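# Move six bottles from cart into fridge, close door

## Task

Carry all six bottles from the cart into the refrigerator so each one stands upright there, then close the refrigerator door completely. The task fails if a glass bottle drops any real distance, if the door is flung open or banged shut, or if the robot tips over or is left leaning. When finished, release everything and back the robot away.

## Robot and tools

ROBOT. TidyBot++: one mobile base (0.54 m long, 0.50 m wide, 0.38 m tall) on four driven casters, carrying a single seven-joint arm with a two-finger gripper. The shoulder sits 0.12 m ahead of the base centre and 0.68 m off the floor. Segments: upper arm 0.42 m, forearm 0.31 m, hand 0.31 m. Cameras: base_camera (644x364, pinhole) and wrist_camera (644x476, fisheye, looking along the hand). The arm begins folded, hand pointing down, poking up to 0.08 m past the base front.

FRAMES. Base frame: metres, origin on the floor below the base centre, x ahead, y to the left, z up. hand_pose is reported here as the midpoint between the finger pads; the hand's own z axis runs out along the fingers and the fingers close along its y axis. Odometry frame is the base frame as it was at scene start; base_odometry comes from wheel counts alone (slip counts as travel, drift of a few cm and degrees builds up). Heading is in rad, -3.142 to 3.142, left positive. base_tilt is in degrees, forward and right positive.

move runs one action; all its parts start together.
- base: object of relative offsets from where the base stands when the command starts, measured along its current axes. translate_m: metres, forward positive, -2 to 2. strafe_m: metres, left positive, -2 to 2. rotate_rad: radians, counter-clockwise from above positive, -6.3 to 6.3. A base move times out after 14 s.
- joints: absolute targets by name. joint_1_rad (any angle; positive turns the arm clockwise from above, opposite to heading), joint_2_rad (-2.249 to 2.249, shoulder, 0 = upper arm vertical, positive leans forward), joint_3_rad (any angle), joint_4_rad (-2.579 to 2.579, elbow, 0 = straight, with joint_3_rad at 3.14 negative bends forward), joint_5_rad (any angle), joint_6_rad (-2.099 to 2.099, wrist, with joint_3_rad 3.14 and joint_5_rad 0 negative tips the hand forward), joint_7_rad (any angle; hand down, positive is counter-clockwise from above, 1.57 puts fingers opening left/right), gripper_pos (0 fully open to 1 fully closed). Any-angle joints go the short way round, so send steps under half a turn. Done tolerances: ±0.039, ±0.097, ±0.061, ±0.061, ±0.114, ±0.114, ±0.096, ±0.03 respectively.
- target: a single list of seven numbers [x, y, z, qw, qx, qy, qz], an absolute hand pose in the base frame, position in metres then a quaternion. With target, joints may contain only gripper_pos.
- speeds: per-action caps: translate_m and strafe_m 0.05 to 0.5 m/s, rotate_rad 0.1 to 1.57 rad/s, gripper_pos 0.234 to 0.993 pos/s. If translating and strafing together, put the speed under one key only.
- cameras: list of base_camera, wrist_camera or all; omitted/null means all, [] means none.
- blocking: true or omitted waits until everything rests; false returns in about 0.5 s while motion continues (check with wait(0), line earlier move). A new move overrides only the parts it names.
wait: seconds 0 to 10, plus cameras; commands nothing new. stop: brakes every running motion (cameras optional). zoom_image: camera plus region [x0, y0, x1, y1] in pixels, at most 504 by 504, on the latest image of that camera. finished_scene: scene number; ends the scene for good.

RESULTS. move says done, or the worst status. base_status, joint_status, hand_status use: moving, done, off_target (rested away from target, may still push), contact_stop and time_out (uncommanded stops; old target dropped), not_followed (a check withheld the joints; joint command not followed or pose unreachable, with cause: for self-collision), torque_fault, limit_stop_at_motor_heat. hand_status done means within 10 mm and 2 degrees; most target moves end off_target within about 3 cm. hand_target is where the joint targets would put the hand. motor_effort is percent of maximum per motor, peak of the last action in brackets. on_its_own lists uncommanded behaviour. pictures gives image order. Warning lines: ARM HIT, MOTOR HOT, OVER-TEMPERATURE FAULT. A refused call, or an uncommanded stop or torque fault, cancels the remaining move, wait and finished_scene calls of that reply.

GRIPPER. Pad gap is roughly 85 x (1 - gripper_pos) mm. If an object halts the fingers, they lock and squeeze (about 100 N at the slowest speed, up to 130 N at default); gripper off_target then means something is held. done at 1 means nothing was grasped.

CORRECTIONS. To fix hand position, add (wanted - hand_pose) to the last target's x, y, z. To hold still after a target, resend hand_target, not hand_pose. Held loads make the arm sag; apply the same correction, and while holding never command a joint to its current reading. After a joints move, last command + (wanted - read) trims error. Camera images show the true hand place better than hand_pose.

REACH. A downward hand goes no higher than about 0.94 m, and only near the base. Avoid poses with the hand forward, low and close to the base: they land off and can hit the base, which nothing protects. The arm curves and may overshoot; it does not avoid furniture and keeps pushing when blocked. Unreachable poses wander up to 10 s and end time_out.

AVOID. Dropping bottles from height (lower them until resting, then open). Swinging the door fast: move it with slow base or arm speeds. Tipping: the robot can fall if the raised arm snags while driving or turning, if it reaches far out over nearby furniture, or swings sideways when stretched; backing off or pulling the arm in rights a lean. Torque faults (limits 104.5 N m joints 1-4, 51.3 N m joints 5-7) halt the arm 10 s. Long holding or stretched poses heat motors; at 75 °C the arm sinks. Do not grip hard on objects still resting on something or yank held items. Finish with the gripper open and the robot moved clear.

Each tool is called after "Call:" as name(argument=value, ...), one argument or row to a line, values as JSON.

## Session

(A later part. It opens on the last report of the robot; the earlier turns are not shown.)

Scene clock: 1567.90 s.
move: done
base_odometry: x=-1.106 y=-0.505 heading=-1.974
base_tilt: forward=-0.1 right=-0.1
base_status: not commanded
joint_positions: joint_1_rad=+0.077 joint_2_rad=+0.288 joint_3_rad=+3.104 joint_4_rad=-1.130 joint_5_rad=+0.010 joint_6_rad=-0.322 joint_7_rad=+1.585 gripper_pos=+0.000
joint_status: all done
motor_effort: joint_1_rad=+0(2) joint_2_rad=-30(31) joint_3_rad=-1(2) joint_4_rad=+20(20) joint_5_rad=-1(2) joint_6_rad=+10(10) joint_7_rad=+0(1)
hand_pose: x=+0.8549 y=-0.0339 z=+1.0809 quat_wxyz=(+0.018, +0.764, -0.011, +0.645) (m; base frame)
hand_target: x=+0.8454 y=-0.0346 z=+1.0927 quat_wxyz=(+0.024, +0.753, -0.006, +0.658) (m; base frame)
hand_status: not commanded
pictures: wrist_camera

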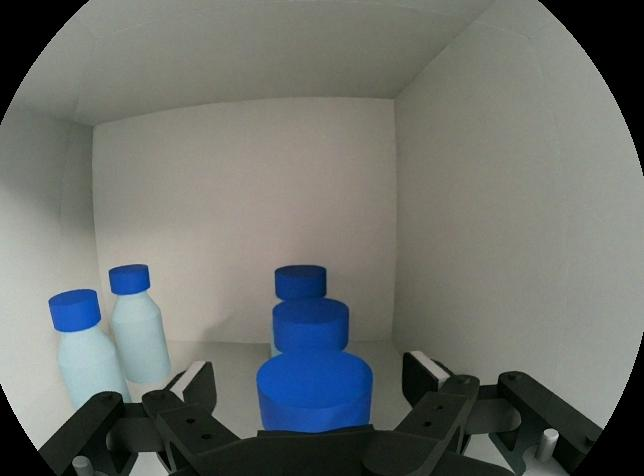

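Call:
move(
  base={"translate_m": -0.175},
  speeds={"translate_m": 0.3},
  cameras=["wrist_camera"],
)

Call:
move(
  base={"translate_m": 0.0, "strafe_m": -0.58, "rotate_rad": -3.108},
  speeds={"rotate_rad": 1.5},
  blocking=false,
  cameras=[],
)

Call:
wait(
  seconds=0.6,
  cameras=[],
)

Call:
move(
  joints={"joint_1_rad": 0.005, "joint_2_rad": 0.47, "joint_4_rad": -1.4, "joint_6_rad": 0.18, "gripper_pos": 0.2},
  cameras=["base_camera", "wrist_camera"],
)

Call:
zoom_image(
  camera="wrist_camera",
  region=[190, 190, 470, 460],
)

Scene clock: 1587.23 s.
move: done
base_odometry: x=-1.037 y=-0.344 heading=-1.974
base_tilt: forward=-0.1 right=-0.1
base_status: done
joint_positions: joint_1_rad=+0.078 joint_2_rad=+0.275 joint_3_rad=+3.104 joint_4_rad=-1.131 joint_5_rad=+0.010 joint_6_rad=-0.321 joint_7_rad=+1.585 gripper_pos=+0.000
joint_status: not commanded
motor_effort: joint_1_rad=-1(4) joint_2_rad=-30(34) joint_3_rad=-1(3) joint_4_rad=+20(20) joint_5_rad=-1(1) joint_6_rad=+9(10) joint_7_rad=+0(0)
hand_pose: x=+0.8494 y=-0.0344 z=+1.0901 quat_wxyz=(+0.019, +0.760, -0.011, +0.649) (m; base frame)
hand_target: x=+0.8454 y=-0.0346 z=+1.0927 quat_wxyz=(+0.024, +0.753, -0.006, +0.658) (m; base frame)
hand_status: not commanded
pictures: wrist_camera

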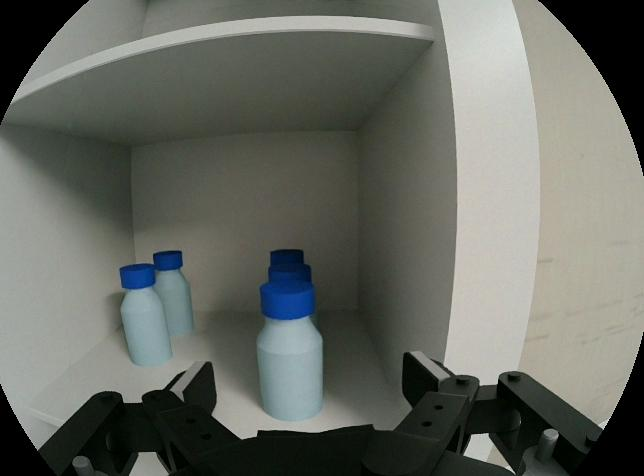

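Scene clock: 1587.73 s.
move: moving
base_odometry: x=-1.101 y=-0.317 heading=-2.176
base_tilt: forward=-0.1 right=-0.1
base_status: translate_m moving; strafe_m moving; rotate_rad moving
joint_positions: joint_1_rad=+0.058 joint_2_rad=+0.275 joint_3_rad=+3.098 joint_4_rad=-1.131 joint_5_rad=+0.010 joint_6_rad=-0.321 joint_7_rad=+1.585 gripper_pos=+0.000
joint_status: not commanded
motor_effort: joint_1_rad=+3(5) joint_2_rad=-30(31) joint_3_rad=+2(3) joint_4_rad=+20(20) joint_5_rad=-1(1) joint_6_rad=+9(10) joint_7_rad=+0(0)
hand_pose: x=+0.8500 y=-0.0163 z=+1.0902 quat_wxyz=(+0.010, +0.760, -0.002, +0.650) (m; base frame)
hand_target: x=+0.8454 y=-0.0346 z=+1.0927 quat_wxyz=(+0.024, +0.753, -0.006, +0.658) (m; base frame)
hand_status: not commanded
pictures: none
No camera images: "cameras" was empty.

Scene clock: 1588.33 s.
earlier move: moving
base_odometry: x=-1.303 y=-0.231 heading=-2.787
base_tilt: forward=-0.1 right=-0.1
base_status: translate_m moving; strafe_m moving; rotate_rad moving
joint_positions: joint_1_rad=+0.078 joint_2_rad=+0.275 joint_3_rad=+3.099 joint_4_rad=-1.131 joint_5_rad=+0.010 joint_6_rad=-0.321 joint_7_rad=+1.585 gripper_pos=+0.000
joint_status: not commanded
motor_effort: joint_1_rad=+0(5) joint_2_rad=-32(33) joint_3_rad=-1(3) joint_4_rad=+20(20) joint_5_rad=-1(1) joint_6_rad=+10(10) joint_7_rad=+0(1)
hand_pose: x=+0.8495 y=-0.0309 z=+1.0901 quat_wxyz=(+0.016, +0.760, -0.009, +0.650) (m; base frame)
hand_target: x=+0.8454 y=-0.0346 z=+1.0927 quat_wxyz=(+0.024, +0.753, -0.006, +0.658) (m; base frame)
hand_status: not commanded
wait: 0.60 s; no rest
pictures: none
No camera images: "cameras" was empty.

Scene clock: 1591.33 s.
move: done
base_odometry: x=-1.570 y=-0.117 heading=+1.201
base_tilt: forward=-0.1 right=-0.1
base_status: done
joint_positions: joint_1_rad=+0.010 joint_2_rad=+0.457 joint_3_rad=+3.109 joint_4_rad=-1.376 joint_5_rad=+0.010 joint_6_rad=+0.132 joint_7_rad=+1.585 gripper_pos=+0.200
joint_status: all done
motor_effort: joint_1_rad=-1(6) joint_2_rad=-36(44) joint_3_rad=-1(5) joint_4_rad=+19(23) joint_5_rad=-1(1) joint_6_rad=+10(11) joint_7_rad=+0(1)
hand_pose: x=+0.9166 y=+0.0130 z=+0.9379 quat_wxyz=(-0.004, +0.751, +0.012, +0.660) (m; base frame)
hand_target: x=+0.9183 y=+0.0212 z=+0.9277 quat_wxyz=(-0.004, +0.748, +0.020, +0.664) (m; base frame)
hand_status: not commanded
pictures: base_camera, wrist_camera

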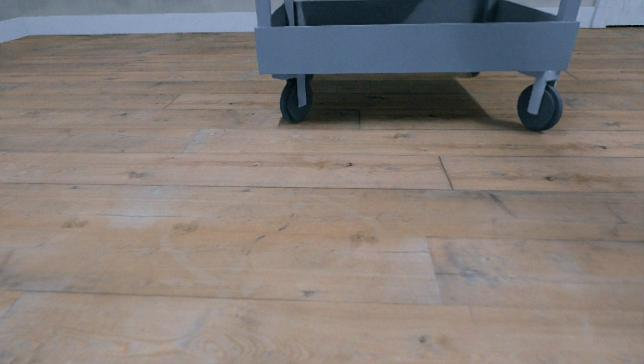

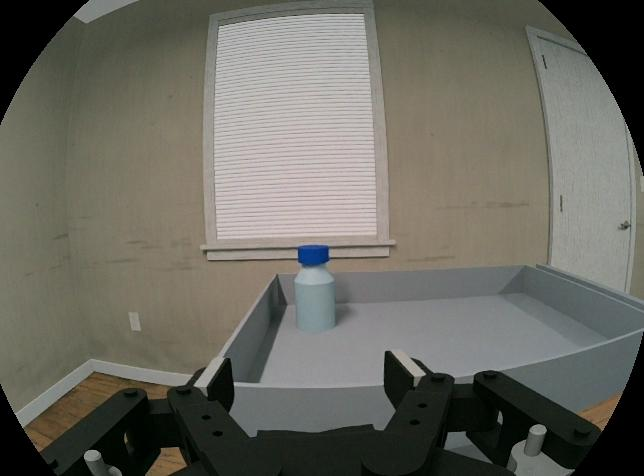

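Scaled by 1.800.

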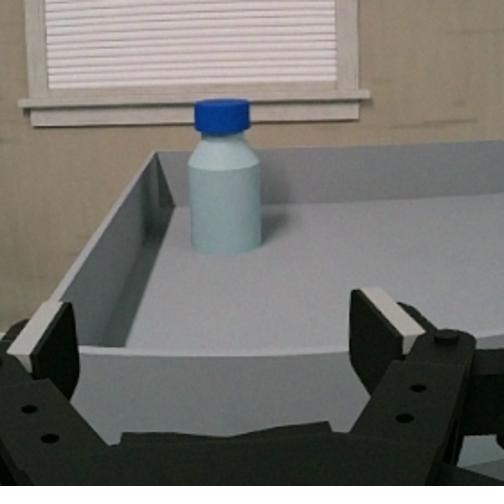

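Call:
move(
  base={"translate_m": 0.39},
  speeds={"translate_m": 0.3},
  cameras=["wrist_camera"],
)

Call:
zoom_image(
  camera="wrist_camera",
  region=[190, 190, 470, 460],
)

Scene clock: 1607.40 s.
move: done
base_odometry: x=-1.429 y=+0.247 heading=+1.200
base_tilt: forward=-0.1 right=-0.1
base_status: done
joint_positions: joint_1_rad=+0.010 joint_2_rad=+0.457 joint_3_rad=+3.109 joint_4_rad=-1.376 joint_5_rad=+0.010 joint_6_rad=+0.136 joint_7_rad=+1.585 gripper_pos=+0.200
joint_status: not commanded
motor_effort: joint_1_rad=+0(1) joint_2_rad=-35(38) joint_3_rad=-1(2) joint_4_rad=+20(20) joint_5_rad=-1(1) joint_6_rad=+10(10) joint_7_rad=+0(1)
hand_pose: x=+0.9167 y=+0.0132 z=+0.9389 quat_wxyz=(-0.004, +0.750, +0.012, +0.661) (m; base frame)
hand_target: x=+0.9183 y=+0.0212 z=+0.9277 quat_wxyz=(-0.004, +0.748, +0.020, +0.664) (m; base frame)
hand_status: not commanded
pictures: wrist_camera

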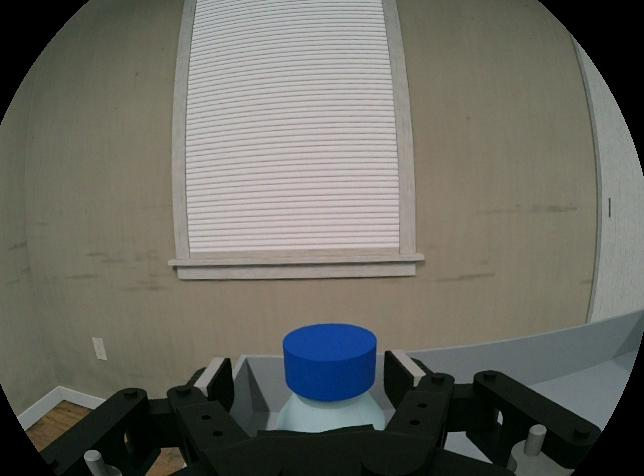

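Scaled by 1.800.

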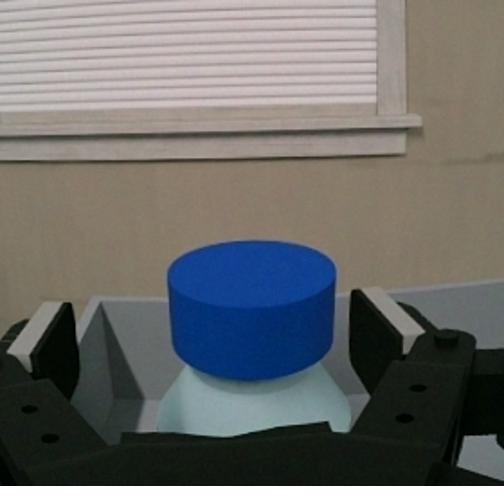

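Call:
move(
  base={"translate_m": 0.036, "strafe_m": -0.0105},
  speeds={"translate_m": 0.12},
  cameras=["wrist_camera"],
)

Call:
zoom_image(
  camera="wrist_camera",
  region=[190, 190, 470, 460],
)

Scene clock: 1617.87 s.
move: done
base_odometry: x=-1.407 y=+0.277 heading=+1.201
base_tilt: forward=-0.1 right=-0.1
base_status: done
joint_positions: joint_1_rad=+0.010 joint_2_rad=+0.457 joint_3_rad=+3.109 joint_4_rad=-1.376 joint_5_rad=+0.010 joint_6_rad=+0.136 joint_7_rad=+1.585 gripper_pos=+0.200
joint_status: not commanded
motor_effort: joint_1_rad=-1(2) joint_2_rad=-36(39) joint_3_rad=-1(2) joint_4_rad=+20(20) joint_5_rad=-1(1) joint_6_rad=+9(10) joint_7_rad=+0(0)
hand_pose: x=+0.9167 y=+0.0136 z=+0.9391 quat_wxyz=(-0.004, +0.750, +0.012, +0.661) (m; base frame)
hand_target: x=+0.9183 y=+0.0212 z=+0.9277 quat_wxyz=(-0.004, +0.748, +0.020, +0.664) (m; base frame)
hand_status: not commanded
pictures: wrist_camera

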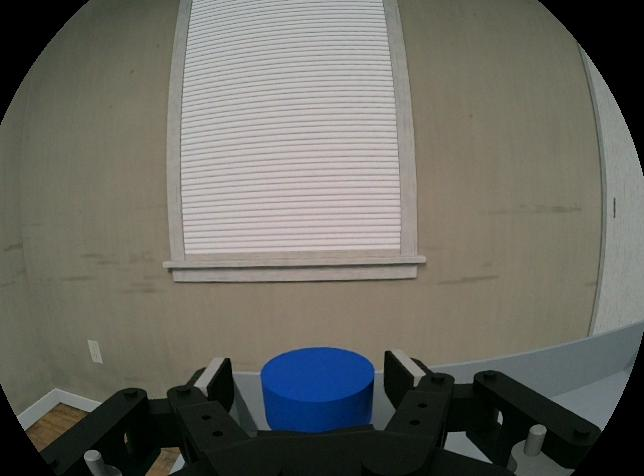

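Scaled by 1.800.

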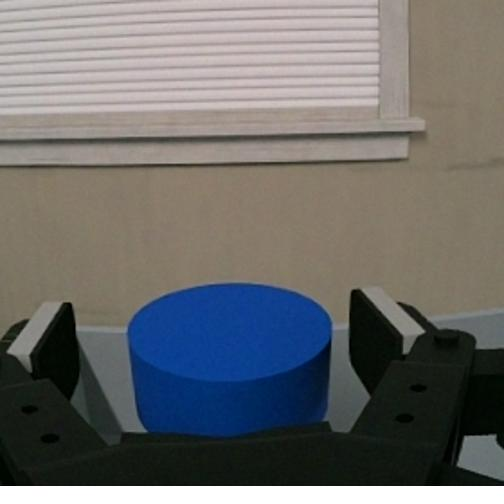

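Call:
move(
  base={"translate_m": 0.006, "strafe_m": -0.0055},
  speeds={"translate_m": 0.1},
  cameras=["wrist_camera"],
)

Call:
zoom_image(
  camera="wrist_camera",
  region=[190, 190, 470, 460],
)

Scene clock: 1627.10 s.
move: done
base_odometry: x=-1.400 y=+0.281 heading=+1.201
base_tilt: forward=-0.1 right=-0.1
base_status: done
joint_positions: joint_1_rad=+0.008 joint_2_rad=+0.457 joint_3_rad=+3.109 joint_4_rad=-1.376 joint_5_rad=+0.010 joint_6_rad=+0.136 joint_7_rad=+1.585 gripper_pos=+0.200
joint_status: not commanded
motor_effort: joint_1_rad=+0(2) joint_2_rad=-35(39) joint_3_rad=-1(3) joint_4_rad=+19(20) joint_5_rad=-1(1) joint_6_rad=+10(10) joint_7_rad=+0(0)
hand_pose: x=+0.9167 y=+0.0145 z=+0.9391 quat_wxyz=(-0.005, +0.750, +0.013, +0.661) (m; base frame)
hand_target: x=+0.9183 y=+0.0212 z=+0.9277 quat_wxyz=(-0.004, +0.748, +0.020, +0.664) (m; base frame)
hand_status: not commanded
pictures: wrist_camera

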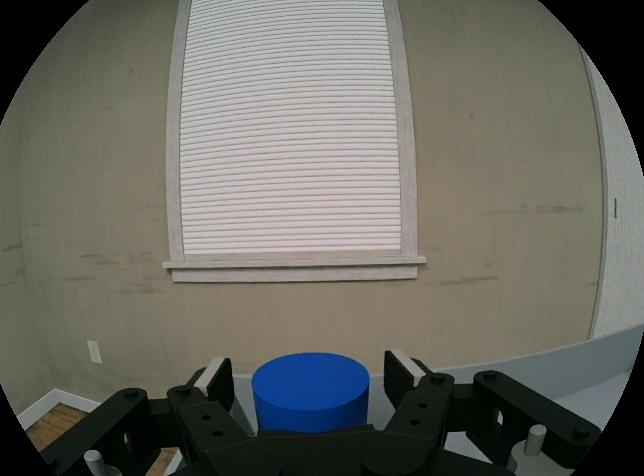

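Scaled by 1.800.

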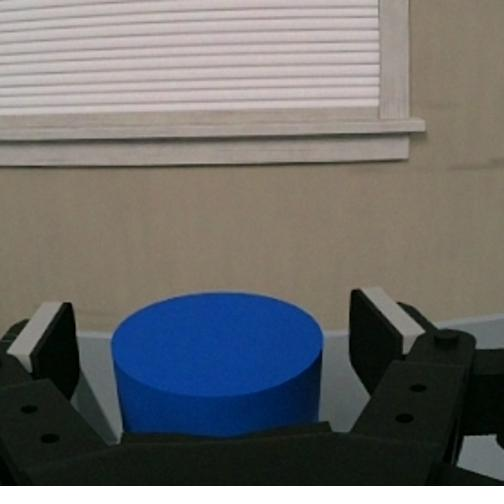

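Call:
move(
  joints={"gripper_pos": 0.445},
  speeds={"gripper_pos": 0.234},
  cameras=["wrist_camera"],
)

Call:
move(
  joints={"joint_2_rad": 0.478, "joint_4_rad": -1.27, "joint_6_rad": 0.055},
  cameras=["wrist_camera"],
)

Call:
move(
  joints={"gripper_pos": 0.485},
  speeds={"gripper_pos": 0.234},
  cameras=[],
)

Call:
move(
  joints={"joint_2_rad": 0.42, "joint_4_rad": -1.04, "joint_6_rad": -0.17},
  cameras=["base_camera", "wrist_camera"],
)

Scene clock: 1641.00 s.
move: done
base_odometry: x=-1.400 y=+0.281 heading=+1.201
base_tilt: forward=-0.1 right=-0.1
base_status: not commanded
joint_positions: joint_1_rad=+0.009 joint_2_rad=+0.457 joint_3_rad=+3.109 joint_4_rad=-1.376 joint_5_rad=+0.010 joint_6_rad=+0.137 joint_7_rad=+1.585 gripper_pos=+0.425
joint_status: all done
motor_effort: joint_1_rad=-1(2) joint_2_rad=-35(36) joint_3_rad=-2(2) joint_4_rad=+19(20) joint_5_rad=-1(1) joint_6_rad=+9(10) joint_7_rad=+0(1)
hand_pose: x=+0.9167 y=+0.0144 z=+0.9394 quat_wxyz=(-0.005, +0.750, +0.013, +0.662) (m; base frame)
hand_target: x=+0.9183 y=+0.0212 z=+0.9277 quat_wxyz=(-0.004, +0.748, +0.020, +0.664) (m; base frame)
hand_status: not commanded
pictures: wrist_camera

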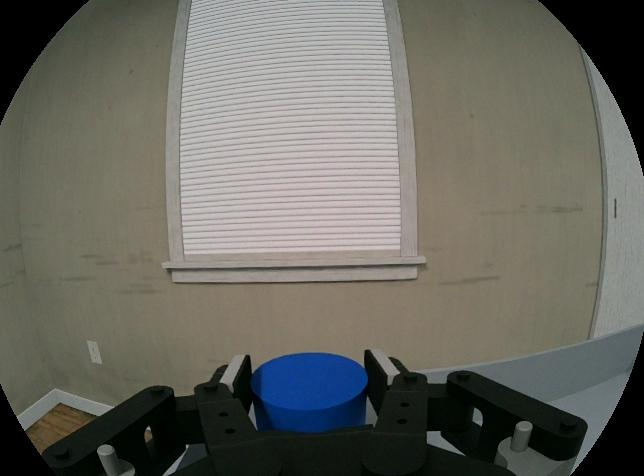

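Scene clock: 1642.03 s.
move: done
base_odometry: x=-1.400 y=+0.281 heading=+1.201
base_tilt: forward=-0.1 right=-0.1
base_status: not commanded
joint_positions: joint_1_rad=+0.009 joint_2_rad=+0.459 joint_3_rad=+3.109 joint_4_rad=-1.308 joint_5_rad=+0.010 joint_6_rad=+0.067 joint_7_rad=+1.585 gripper_pos=+0.430
joint_status: all done
motor_effort: joint_1_rad=-1(2) joint_2_rad=-40(42) joint_3_rad=-1(2) joint_4_rad=+23(24) joint_5_rad=-1(1) joint_6_rad=+12(14) joint_7_rad=+0(0)
hand_pose: x=+0.9220 y=+0.0140 z=+0.9578 quat_wxyz=(-0.004, +0.751, +0.012, +0.660) (m; base frame)
hand_target: x=+0.9302 y=+0.0204 z=+0.9625 quat_wxyz=(-0.004, +0.749, +0.020, +0.663) (m; base frame)
hand_status: not commanded
pictures: wrist_camera

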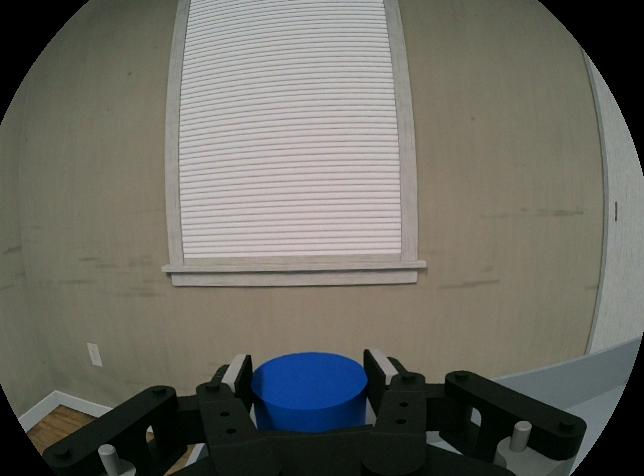

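Scene clock: 1642.53 s.
move: off_target
base_odometry: x=-1.400 y=+0.281 heading=+1.201
base_tilt: forward=-0.1 right=-0.1
base_status: not commanded
joint_positions: joint_1_rad=+0.009 joint_2_rad=+0.459 joint_3_rad=+3.109 joint_4_rad=-1.308 joint_5_rad=+0.010 joint_6_rad=+0.067 joint_7_rad=+1.585 gripper_pos=+0.430
joint_status: gripper_pos off_target (ended at +0.430, target +0.485)
motor_effort: joint_1_rad=-1(1) joint_2_rad=-40(41) joint_3_rad=-1(1) joint_4_rad=+23(23) joint_5_rad=-1(1) joint_6_rad=+13(13) joint_7_rad=+0(0)
hand_pose: x=+0.9220 y=+0.0140 z=+0.9578 quat_wxyz=(-0.004, +0.751, +0.012, +0.660) (m; base frame)
hand_target: x=+0.9302 y=+0.0204 z=+0.9625 quat_wxyz=(-0.004, +0.749, +0.020, +0.663) (m; base frame)
hand_status: not commanded
pictures: none
No camera images: "cameras" was empty.

Scene clock: 1644.03 s.
move: done
base_odometry: x=-1.400 y=+0.281 heading=+1.201
base_tilt: forward=-0.1 right=-0.1
base_status: not commanded
joint_positions: joint_1_rad=+0.009 joint_2_rad=+0.459 joint_3_rad=+3.109 joint_4_rad=-1.076 joint_5_rad=+0.010 joint_6_rad=-0.144 joint_7_rad=+1.585 gripper_pos=+0.430
joint_status: all done
motor_effort: joint_1_rad=-1(1) joint_2_rad=-41(43) joint_3_rad=-1(1) joint_4_rad=+23(25) joint_5_rad=-1(1) joint_6_rad=+13(14) joint_7_rad=+0(1)
hand_pose: x=+0.9286 y=+0.0124 z=+1.0365 quat_wxyz=(-0.003, +0.744, +0.011, +0.668) (m; base frame)
hand_target: x=+0.9130 y=+0.0186 z=+1.0827 quat_wxyz=(-0.002, +0.727, +0.019, +0.686) (m; base frame)
hand_status: not commanded
pictures: base_camera, wrist_camera

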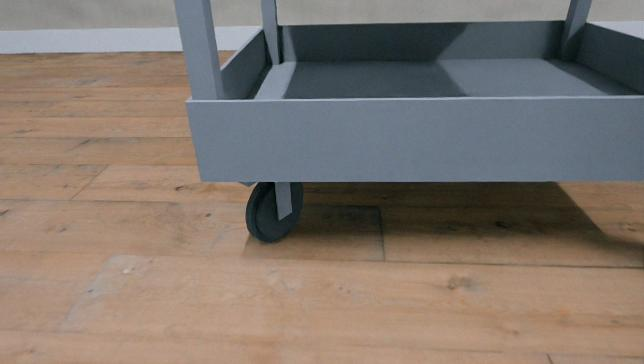

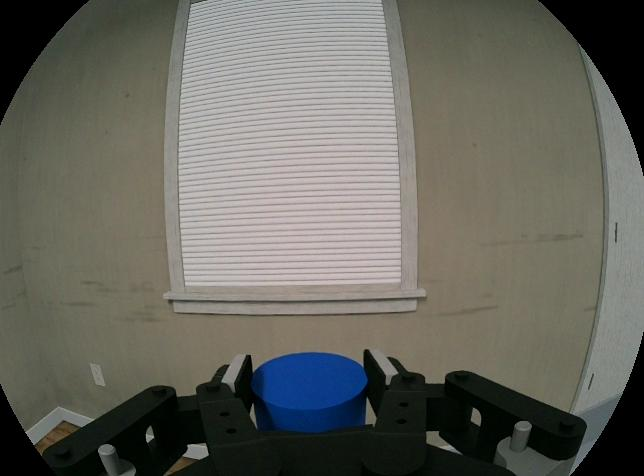

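Call:
move(
  base={"translate_m": -0.69},
  joints={"joint_2_rad": 0.26, "joint_4_rad": -0.96, "joint_6_rad": -0.47},
  speeds={"translate_m": 0.45},
  cameras=["wrist_camera"],
)

Call:
move(
  base={"translate_m": 0.24, "strafe_m": -0.634, "rotate_rad": 3.114},
  joints={"joint_1_rad": -0.115, "joint_2_rad": 0.26, "joint_4_rad": -0.96, "joint_6_rad": -0.47},
  speeds={"translate_m": 0.4, "rotate_rad": 1.2},
  cameras=["base_camera", "wrist_camera"],
)

Scene clock: 1660.47 s.
move: done
base_odometry: x=-1.649 y=-0.363 heading=+1.201
base_tilt: forward=-0.1 right=-0.1
base_status: done
joint_positions: joint_1_rad=+0.007 joint_2_rad=+0.301 joint_3_rad=+3.109 joint_4_rad=-0.992 joint_5_rad=+0.010 joint_6_rad=-0.449 joint_7_rad=+1.585 gripper_pos=+0.430
joint_status: all done
motor_effort: joint_1_rad=+0(1) joint_2_rad=-35(47) joint_3_rad=+0(2) joint_4_rad=+23(25) joint_5_rad=-1(1) joint_6_rad=+12(14) joint_7_rad=+0(0)
hand_pose: x=+0.8523 y=+0.0132 z=+1.1171 quat_wxyz=(-0.002, +0.765, +0.014, +0.644) (m; base frame)
hand_target: x=+0.8307 y=+0.0183 z=+1.1597 quat_wxyz=(+0.000, +0.748, +0.022, +0.664) (m; base frame)
hand_status: not commanded
pictures: wrist_camera

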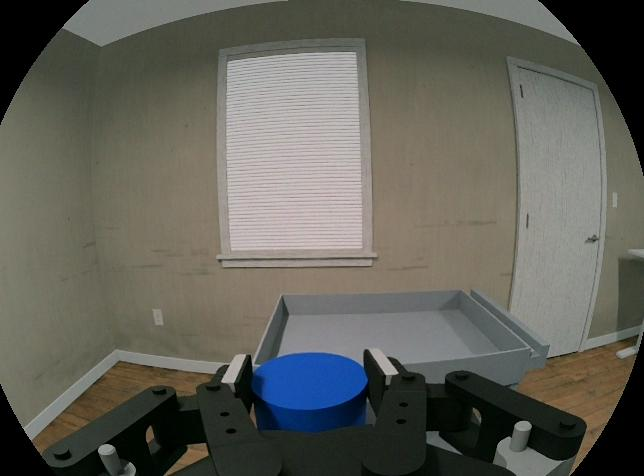

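Scene clock: 1664.57 s.
move: done
base_odometry: x=-0.971 y=-0.368 heading=-1.968
base_tilt: forward=-0.1 right=-0.1
base_status: done
joint_positions: joint_1_rad=-0.119 joint_2_rad=+0.301 joint_3_rad=+3.101 joint_4_rad=-0.992 joint_5_rad=+0.010 joint_6_rad=-0.450 joint_7_rad=+1.585 gripper_pos=+0.430
joint_status: all done
motor_effort: joint_1_rad=+0(5) joint_2_rad=-35(39) joint_3_rad=-1(4) joint_4_rad=+23(24) joint_5_rad=-1(2) joint_6_rad=+13(14) joint_7_rad=+0(1)
hand_pose: x=+0.8439 y=+0.1102 z=+1.1171 quat_wxyz=(-0.046, +0.762, +0.064, +0.642) (m; base frame)
hand_target: x=+0.8234 y=+0.1033 z=+1.1597 quat_wxyz=(-0.040, +0.745, +0.066, +0.663) (m; base frame)
hand_status: not commanded
pictures: base_camera, wrist_camera

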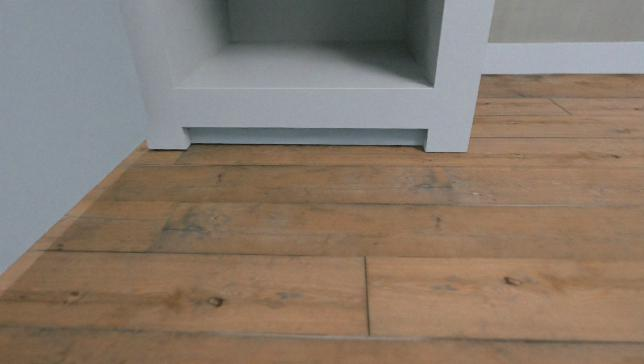

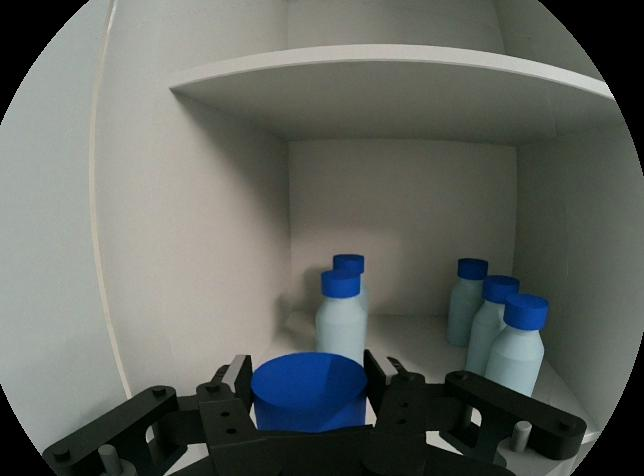

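Call:
zoom_image(
  camera="wrist_camera",
  region=[290, 230, 390, 330],
)

Scaled by 5.040.

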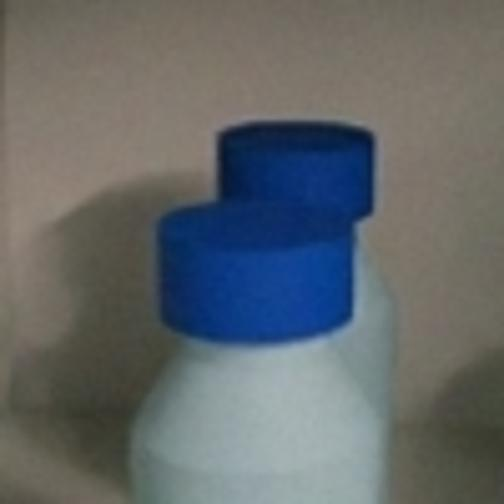

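Call:
move(
  base={"translate_m": 0.205},
  speeds={"translate_m": 0.3},
  cameras=["wrist_camera"],
)

Call:
move(
  joints={"joint_4_rad": -1.085, "joint_6_rad": -0.35},
  cameras=[],
)

Call:
move(
  joints={"joint_4_rad": -1.13, "joint_6_rad": -0.28},
  cameras=["wrist_camera"],
)

Scene clock: 1711.10 s.
move: done
base_odometry: x=-1.050 y=-0.557 heading=-1.967
base_tilt: forward=-0.1 right=-0.1
base_status: done
joint_positions: joint_1_rad=-0.119 joint_2_rad=+0.299 joint_3_rad=+3.101 joint_4_rad=-0.991 joint_5_rad=+0.010 joint_6_rad=-0.451 joint_7_rad=+1.585 gripper_pos=+0.430
joint_status: not commanded
motor_effort: joint_1_rad=-1(1) joint_2_rad=-35(38) joint_3_rad=-1(1) joint_4_rad=+22(24) joint_5_rad=-1(1) joint_6_rad=+12(13) joint_7_rad=+0(0)
hand_pose: x=+0.8429 y=+0.1100 z=+1.1183 quat_wxyz=(-0.046, +0.762, +0.064, +0.643) (m; base frame)
hand_target: x=+0.8234 y=+0.1033 z=+1.1597 quat_wxyz=(-0.040, +0.745, +0.066, +0.663) (m; base frame)
hand_status: not commanded
pictures: wrist_camera

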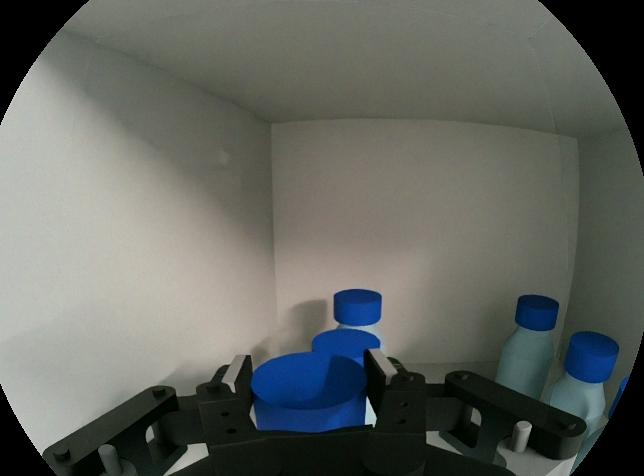

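Scene clock: 1712.10 s.
move: done
base_odometry: x=-1.050 y=-0.557 heading=-1.967
base_tilt: forward=-0.1 right=-0.1
base_status: not commanded
joint_positions: joint_1_rad=-0.119 joint_2_rad=+0.298 joint_3_rad=+3.101 joint_4_rad=-1.067 joint_5_rad=+0.010 joint_6_rad=-0.406 joint_7_rad=+1.585 gripper_pos=+0.430
joint_status: all done
motor_effort: joint_1_rad=-1(1) joint_2_rad=-35(37) joint_3_rad=-1(1) joint_4_rad=+23(23) joint_5_rad=-1(1) joint_6_rad=+13(13) joint_7_rad=+0(1)
hand_pose: x=+0.8465 y=+0.1112 z=+1.0863 quat_wxyz=(-0.045, +0.772, +0.065, +0.631) (m; base frame)
hand_target: x=+0.8342 y=+0.1057 z=+1.1205 quat_wxyz=(-0.040, +0.747, +0.067, +0.661) (m; base frame)
hand_status: not commanded
pictures: none
No camera images: "cameras" was empty.

Scene clock: 1712.80 s.
move: done
base_odometry: x=-1.050 y=-0.557 heading=-1.967
base_tilt: forward=-0.1 right=-0.1
base_status: not commanded
joint_positions: joint_1_rad=-0.119 joint_2_rad=+0.298 joint_3_rad=+3.101 joint_4_rad=-1.106 joint_5_rad=+0.010 joint_6_rad=-0.335 joint_7_rad=+1.585 gripper_pos=+0.430
joint_status: all done
motor_effort: joint_1_rad=+0(1) joint_2_rad=-35(35) joint_3_rad=-1(1) joint_4_rad=+22(24) joint_5_rad=-1(1) joint_6_rad=+12(13) joint_7_rad=+0(0)
hand_pose: x=+0.8503 y=+0.1120 z=+1.0849 quat_wxyz=(-0.046, +0.761, +0.065, +0.644) (m; base frame)
hand_target: x=+0.8378 y=+0.1065 z=+1.1144 quat_wxyz=(-0.041, +0.738, +0.067, +0.670) (m; base frame)
hand_status: not commanded
pictures: wrist_camera

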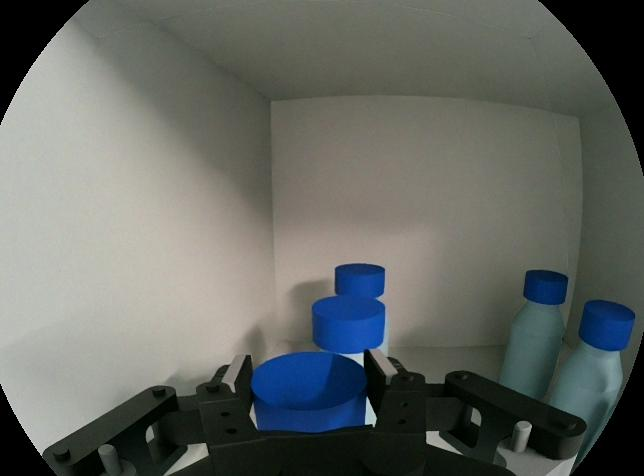

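Call:
move(
  joints={"joint_4_rad": -1.15, "joint_6_rad": -0.28},
  cameras=[],
)

Call:
move(
  joints={"joint_4_rad": -1.165, "joint_6_rad": -0.28},
  cameras=["wrist_camera"],
)

Scene clock: 1721.30 s.
move: done
base_odometry: x=-1.050 y=-0.557 heading=-1.967
base_tilt: forward=-0.1 right=-0.1
base_status: not commanded
joint_positions: joint_1_rad=-0.119 joint_2_rad=+0.293 joint_3_rad=+3.101 joint_4_rad=-1.116 joint_5_rad=+0.010 joint_6_rad=-0.326 joint_7_rad=+1.585 gripper_pos=+0.430
joint_status: all done
motor_effort: joint_1_rad=-1(2) joint_2_rad=-31(33) joint_3_rad=-1(2) joint_4_rad=+20(22) joint_5_rad=-1(2) joint_6_rad=+9(10) joint_7_rad=+0(0)
hand_pose: x=+0.8489 y=+0.1119 z=+1.0842 quat_wxyz=(-0.046, +0.760, +0.065, +0.645) (m; base frame)
hand_target: x=+0.8382 y=+0.1067 z=+1.1020 quat_wxyz=(-0.040, +0.745, +0.067, +0.663) (m; base frame)
hand_status: not commanded
pictures: none
No camera images: "cameras" was empty.

Scene clock: 1721.83 s.
move: done
base_odometry: x=-1.050 y=-0.557 heading=-1.967
base_tilt: forward=-0.1 right=-0.1
base_status: not commanded
joint_positions: joint_1_rad=-0.119 joint_2_rad=+0.289 joint_3_rad=+3.101 joint_4_rad=-1.126 joint_5_rad=+0.010 joint_6_rad=-0.319 joint_7_rad=+1.585 gripper_pos=+0.430
joint_status: all done
motor_effort: joint_1_rad=-2(2) joint_2_rad=-30(31) joint_3_rad=-2(2) joint_4_rad=+19(20) joint_5_rad=-1(2) joint_6_rad=+8(9) joint_7_rad=+0(0)
hand_pose: x=+0.8476 y=+0.1118 z=+1.0838 quat_wxyz=(-0.046, +0.759, +0.065, +0.646) (m; base frame)
hand_target: x=+0.8383 y=+0.1068 z=+1.0927 quat_wxyz=(-0.040, +0.750, +0.068, +0.657) (m; base frame)
hand_status: not commanded
pictures: wrist_camera

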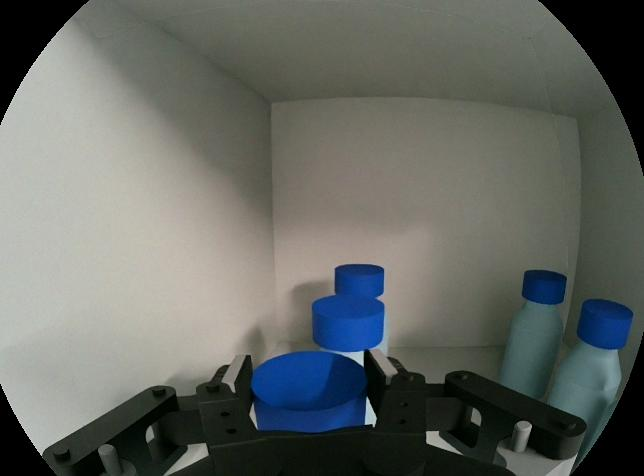

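Call:
move(
  joints={"gripper_pos": 0.39},
  speeds={"gripper_pos": 0.234},
  cameras=["wrist_camera"],
)

Call:
move(
  joints={"gripper_pos": 0.0},
  speeds={"gripper_pos": 0.3},
  cameras=["wrist_camera"],
)

Scene clock: 1730.47 s.
move: done
base_odometry: x=-1.050 y=-0.557 heading=-1.967
base_tilt: forward=-0.1 right=-0.1
base_status: not commanded
joint_positions: joint_1_rad=-0.119 joint_2_rad=+0.289 joint_3_rad=+3.101 joint_4_rad=-1.126 joint_5_rad=+0.010 joint_6_rad=-0.319 joint_7_rad=+1.585 gripper_pos=+0.391
joint_status: all done
motor_effort: joint_1_rad=-2(2) joint_2_rad=-29(31) joint_3_rad=-2(2) joint_4_rad=+19(19) joint_5_rad=-2(2) joint_6_rad=+8(9) joint_7_rad=+0(0)
hand_pose: x=+0.8476 y=+0.1118 z=+1.0834 quat_wxyz=(-0.046, +0.760, +0.065, +0.645) (m; base frame)
hand_target: x=+0.8383 y=+0.1068 z=+1.0927 quat_wxyz=(-0.040, +0.750, +0.068, +0.657) (m; base frame)
hand_status: not commanded
pictures: wrist_camera

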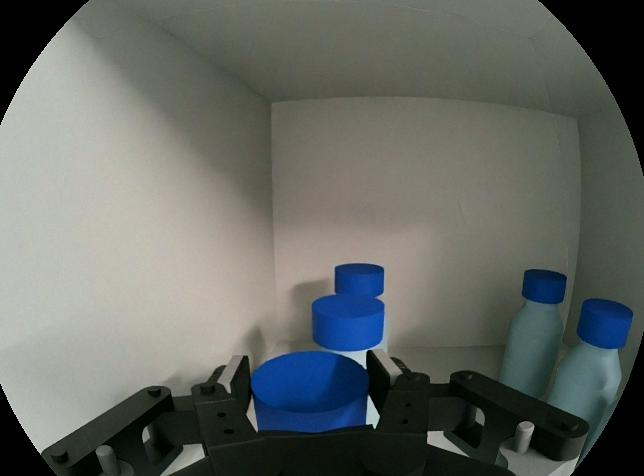

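Scene clock: 1732.10 s.
move: done
base_odometry: x=-1.050 y=-0.557 heading=-1.967
base_tilt: forward=-0.1 right=-0.1
base_status: not commanded
joint_positions: joint_1_rad=-0.119 joint_2_rad=+0.289 joint_3_rad=+3.101 joint_4_rad=-1.128 joint_5_rad=+0.010 joint_6_rad=-0.319 joint_7_rad=+1.585 gripper_pos=+0.000
joint_status: all done
motor_effort: joint_1_rad=-1(2) joint_2_rad=-30(31) joint_3_rad=-1(2) joint_4_rad=+20(20) joint_5_rad=-1(2) joint_6_rad=+10(10) joint_7_rad=+0(1)
hand_pose: x=+0.8476 y=+0.1118 z=+1.0822 quat_wxyz=(-0.046, +0.760, +0.065, +0.645) (m; base frame)
hand_target: x=+0.8383 y=+0.1068 z=+1.0927 quat_wxyz=(-0.040, +0.750, +0.068, +0.657) (m; base frame)
hand_status: not commanded
pictures: wrist_camera

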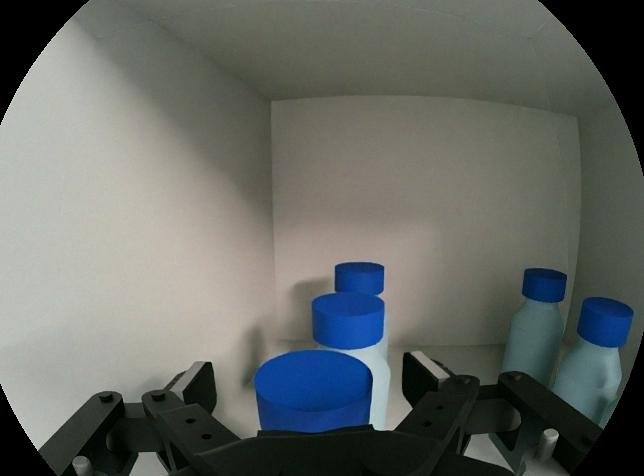

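Call:
move(
  base={"translate_m": -0.205},
  speeds={"translate_m": 0.3},
  cameras=["base_camera", "wrist_camera"],
)

Call:
move(
  base={"translate_m": -0.15},
  joints={"joint_1_rad": 0.0, "joint_2_rad": -0.327, "joint_4_rad": -1.95, "joint_6_rad": -0.03, "gripper_pos": 1.0},
  speeds={"translate_m": 0.3},
  cameras=["base_camera", "wrist_camera"],
)

Scene clock: 1761.93 s.
move: done
base_odometry: x=-0.971 y=-0.368 heading=-1.967
base_tilt: forward=-0.1 right=-0.1
base_status: done
joint_positions: joint_1_rad=-0.118 joint_2_rad=+0.277 joint_3_rad=+3.101 joint_4_rad=-1.131 joint_5_rad=+0.010 joint_6_rad=-0.319 joint_7_rad=+1.585 gripper_pos=+0.000
joint_status: not commanded
motor_effort: joint_1_rad=-1(4) joint_2_rad=-30(34) joint_3_rad=-1(4) joint_4_rad=+19(21) joint_5_rad=-1(1) joint_6_rad=+9(10) joint_7_rad=+0(1)
hand_pose: x=+0.8429 y=+0.1107 z=+1.0893 quat_wxyz=(-0.046, +0.757, +0.064, +0.648) (m; base frame)
hand_target: x=+0.8383 y=+0.1068 z=+1.0927 quat_wxyz=(-0.040, +0.750, +0.068, +0.657) (m; base frame)
hand_status: not commanded
pictures: base_camera, wrist_camera

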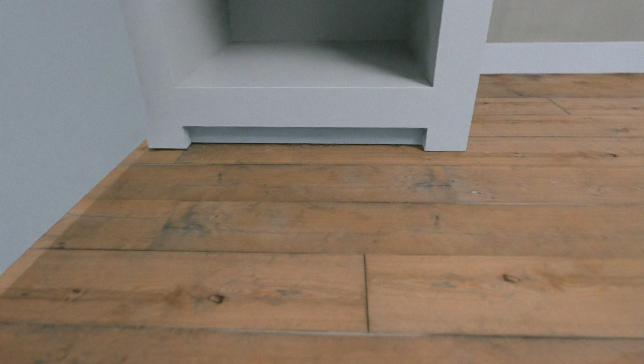

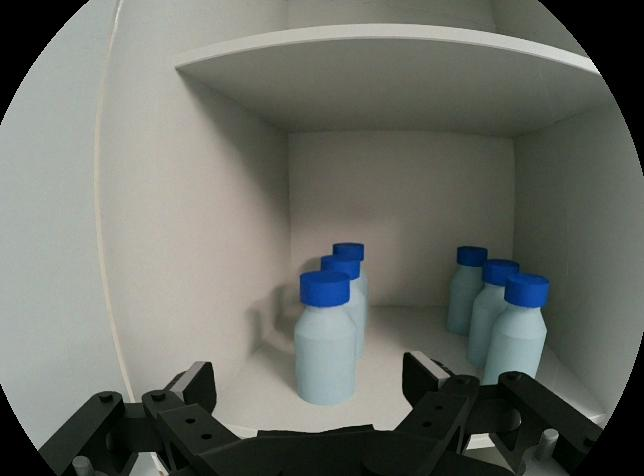

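Scene clock: 1764.07 s.
move: done
base_odometry: x=-0.913 y=-0.229 heading=-1.967
base_tilt: forward=-0.1 right=-0.1
base_status: done
joint_positions: joint_1_rad=-0.014 joint_2_rad=-0.301 joint_3_rad=+3.101 joint_4_rad=-1.915 joint_5_rad=+0.010 joint_6_rad=-0.079 joint_7_rad=+1.585 gripper_pos=+1.000
joint_status: all done
motor_effort: joint_1_rad=+0(2) joint_2_rad=-11(34) joint_3_rad=+0(1) joint_4_rad=+20(21) joint_5_rad=-1(1) joint_6_rad=+10(11) joint_7_rad=+0(1)
hand_pose: x=+0.6161 y=+0.0318 z=+1.0316 quat_wxyz=(-0.005, +0.748, +0.033, +0.662) (m; base frame)
hand_target: x=+0.6071 y=+0.0236 z=+1.0380 quat_wxyz=(+0.006, +0.735, +0.032, +0.677) (m; base frame)
hand_status: not commanded
pictures: base_camera, wrist_camera

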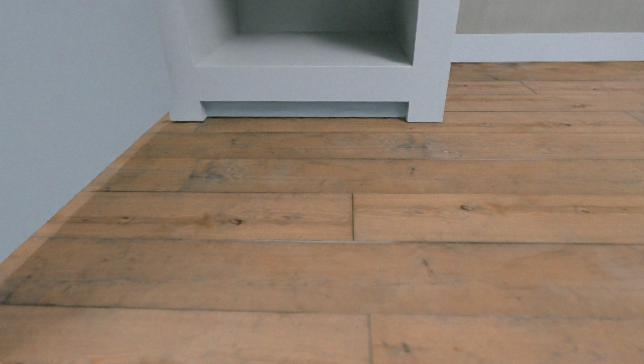

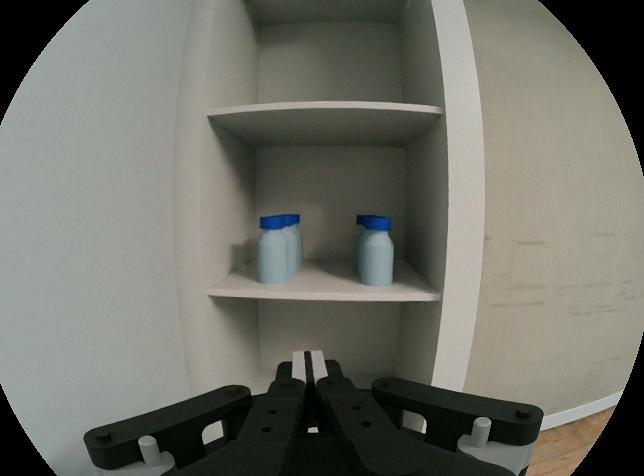

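Call:
move(
  base={"translate_m": -0.2, "rotate_rad": 1.55},
  speeds={"rotate_rad": 0.8},
  cameras=["base_camera", "wrist_camera"],
)

Scene clock: 1824.47 s.
move: done
base_odometry: x=-0.836 y=-0.045 heading=-0.417
base_tilt: forward=-0.1 right=-0.1
base_status: done
joint_positions: joint_1_rad=-0.006 joint_2_rad=-0.315 joint_3_rad=+3.101 joint_4_rad=-1.916 joint_5_rad=+0.010 joint_6_rad=-0.075 joint_7_rad=+1.585 gripper_pos=+1.000
joint_status: not commanded
motor_effort: joint_1_rad=+0(2) joint_2_rad=-11(14) joint_3_rad=+0(2) joint_4_rad=+20(21) joint_5_rad=-1(1) joint_6_rad=+9(11) joint_7_rad=+0(1)
hand_pose: x=+0.6114 y=+0.0274 z=+1.0396 quat_wxyz=(-0.002, +0.743, +0.030, +0.669) (m; base frame)
hand_target: x=+0.6071 y=+0.0236 z=+1.0380 quat_wxyz=(+0.006, +0.735, +0.032, +0.677) (m; base frame)
hand_status: not commanded
pictures: base_camera, wrist_camera

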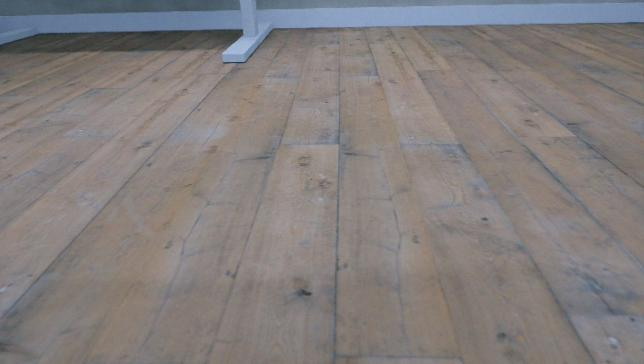

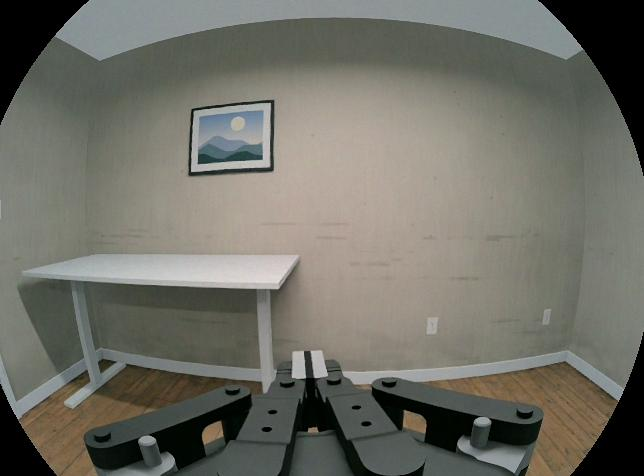

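Call:
move(
  base={"translate_m": 1.3},
  cameras=["base_camera"],
)

Call:
move(
  base={"translate_m": 0.182, "strafe_m": -0.862, "rotate_rad": -3.09},
  speeds={"translate_m": 0.4, "rotate_rad": 1.0},
  cameras=["base_camera", "wrist_camera"],
)

Scene clock: 1877.67 s.
move: done
base_odometry: x=+0.353 y=-0.572 heading=-0.417
base_tilt: forward=-0.1 right=-0.1
base_status: done
joint_positions: joint_1_rad=-0.006 joint_2_rad=-0.318 joint_3_rad=+3.101 joint_4_rad=-1.916 joint_5_rad=+0.010 joint_6_rad=-0.073 joint_7_rad=+1.585 gripper_pos=+1.000
joint_status: not commanded
motor_effort: joint_1_rad=+0(1) joint_2_rad=-10(14) joint_3_rad=+0(1) joint_4_rad=+20(21) joint_5_rad=-1(1) joint_6_rad=+10(10) joint_7_rad=+0(1)
hand_pose: x=+0.6104 y=+0.0275 z=+1.0412 quat_wxyz=(-0.002, +0.741, +0.030, +0.671) (m; base frame)
hand_target: x=+0.6071 y=+0.0236 z=+1.0380 quat_wxyz=(+0.006, +0.735, +0.032, +0.677) (m; base frame)
hand_status: not commanded
pictures: base_camera

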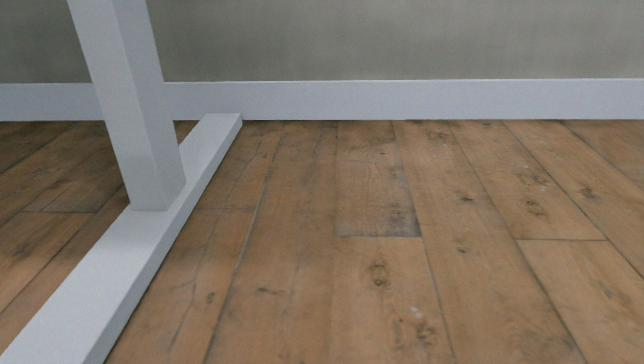

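Scene clock: 1881.70 s.
move: done
base_odometry: x=+0.170 y=-1.434 heading=+2.776
base_tilt: forward=-0.1 right=-0.1
base_status: done
joint_positions: joint_1_rad=-0.003 joint_2_rad=-0.318 joint_3_rad=+3.101 joint_4_rad=-1.916 joint_5_rad=+0.010 joint_6_rad=-0.073 joint_7_rad=+1.585 gripper_pos=+1.000
joint_status: not commanded
motor_effort: joint_1_rad=-1(2) joint_2_rad=-10(13) joint_3_rad=+0(3) joint_4_rad=+20(20) joint_5_rad=-1(1) joint_6_rad=+10(10) joint_7_rad=+0(1)
hand_pose: x=+0.6105 y=+0.0263 z=+1.0413 quat_wxyz=(-0.001, +0.741, +0.029, +0.671) (m; base frame)
hand_target: x=+0.6071 y=+0.0236 z=+1.0380 quat_wxyz=(+0.006, +0.735, +0.032, +0.677) (m; base frame)
hand_status: not commanded
pictures: base_camera, wrist_camera

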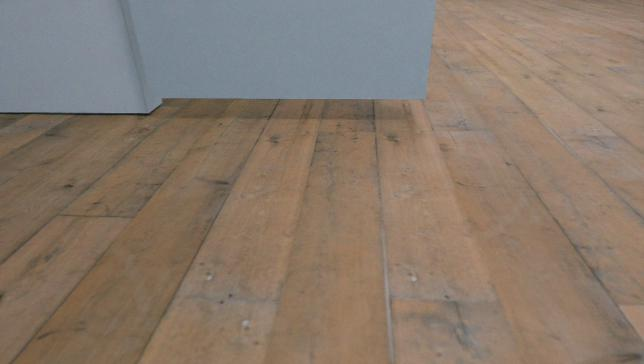

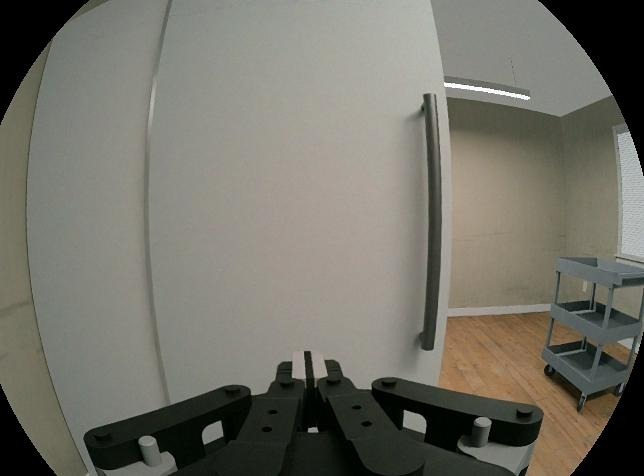

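Call:
move(
  base={"translate_m": 0.12},
  joints={"joint_1_rad": 0.0, "joint_2_rad": 0.29, "joint_4_rad": -1.5, "joint_6_rad": 0.2},
  speeds={"translate_m": 0.2},
  cameras=["base_camera", "wrist_camera"],
)

Scene clock: 1903.30 s.
move: done
base_odometry: x=+0.058 y=-1.391 heading=+2.775
base_tilt: forward=-0.1 right=-0.1
base_status: done
joint_positions: joint_1_rad=-0.003 joint_2_rad=+0.244 joint_3_rad=+3.101 joint_4_rad=-1.521 joint_5_rad=+0.010 joint_6_rad=+0.150 joint_7_rad=+1.585 gripper_pos=+1.000
joint_status: all done
motor_effort: joint_1_rad=+0(1) joint_2_rad=-29(31) joint_3_rad=-1(1) joint_4_rad=+20(21) joint_5_rad=-1(1) joint_6_rad=+9(11) joint_7_rad=+0(1)
hand_pose: x=+0.8388 y=+0.0294 z=+1.0163 quat_wxyz=(-0.010, +0.722, +0.021, +0.692) (m; base frame)
hand_target: x=+0.8564 y=+0.0257 z=+1.0109 quat_wxyz=(-0.004, +0.713, +0.024, +0.700) (m; base frame)
hand_status: not commanded
pictures: base_camera, wrist_camera

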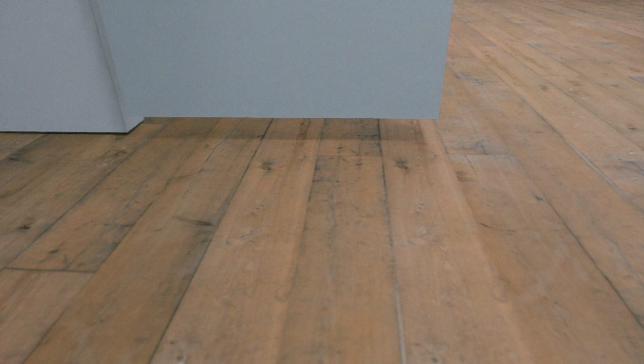

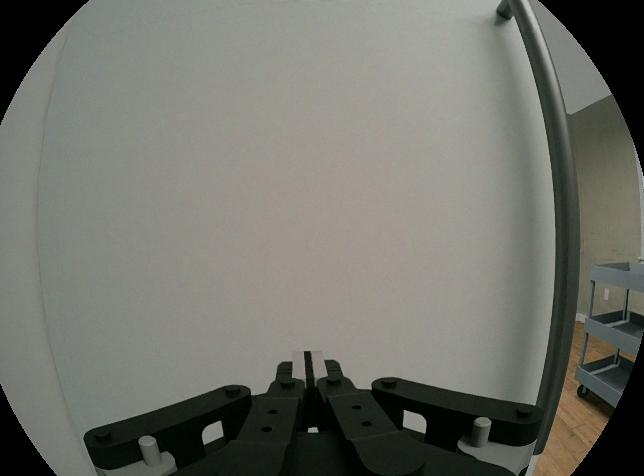

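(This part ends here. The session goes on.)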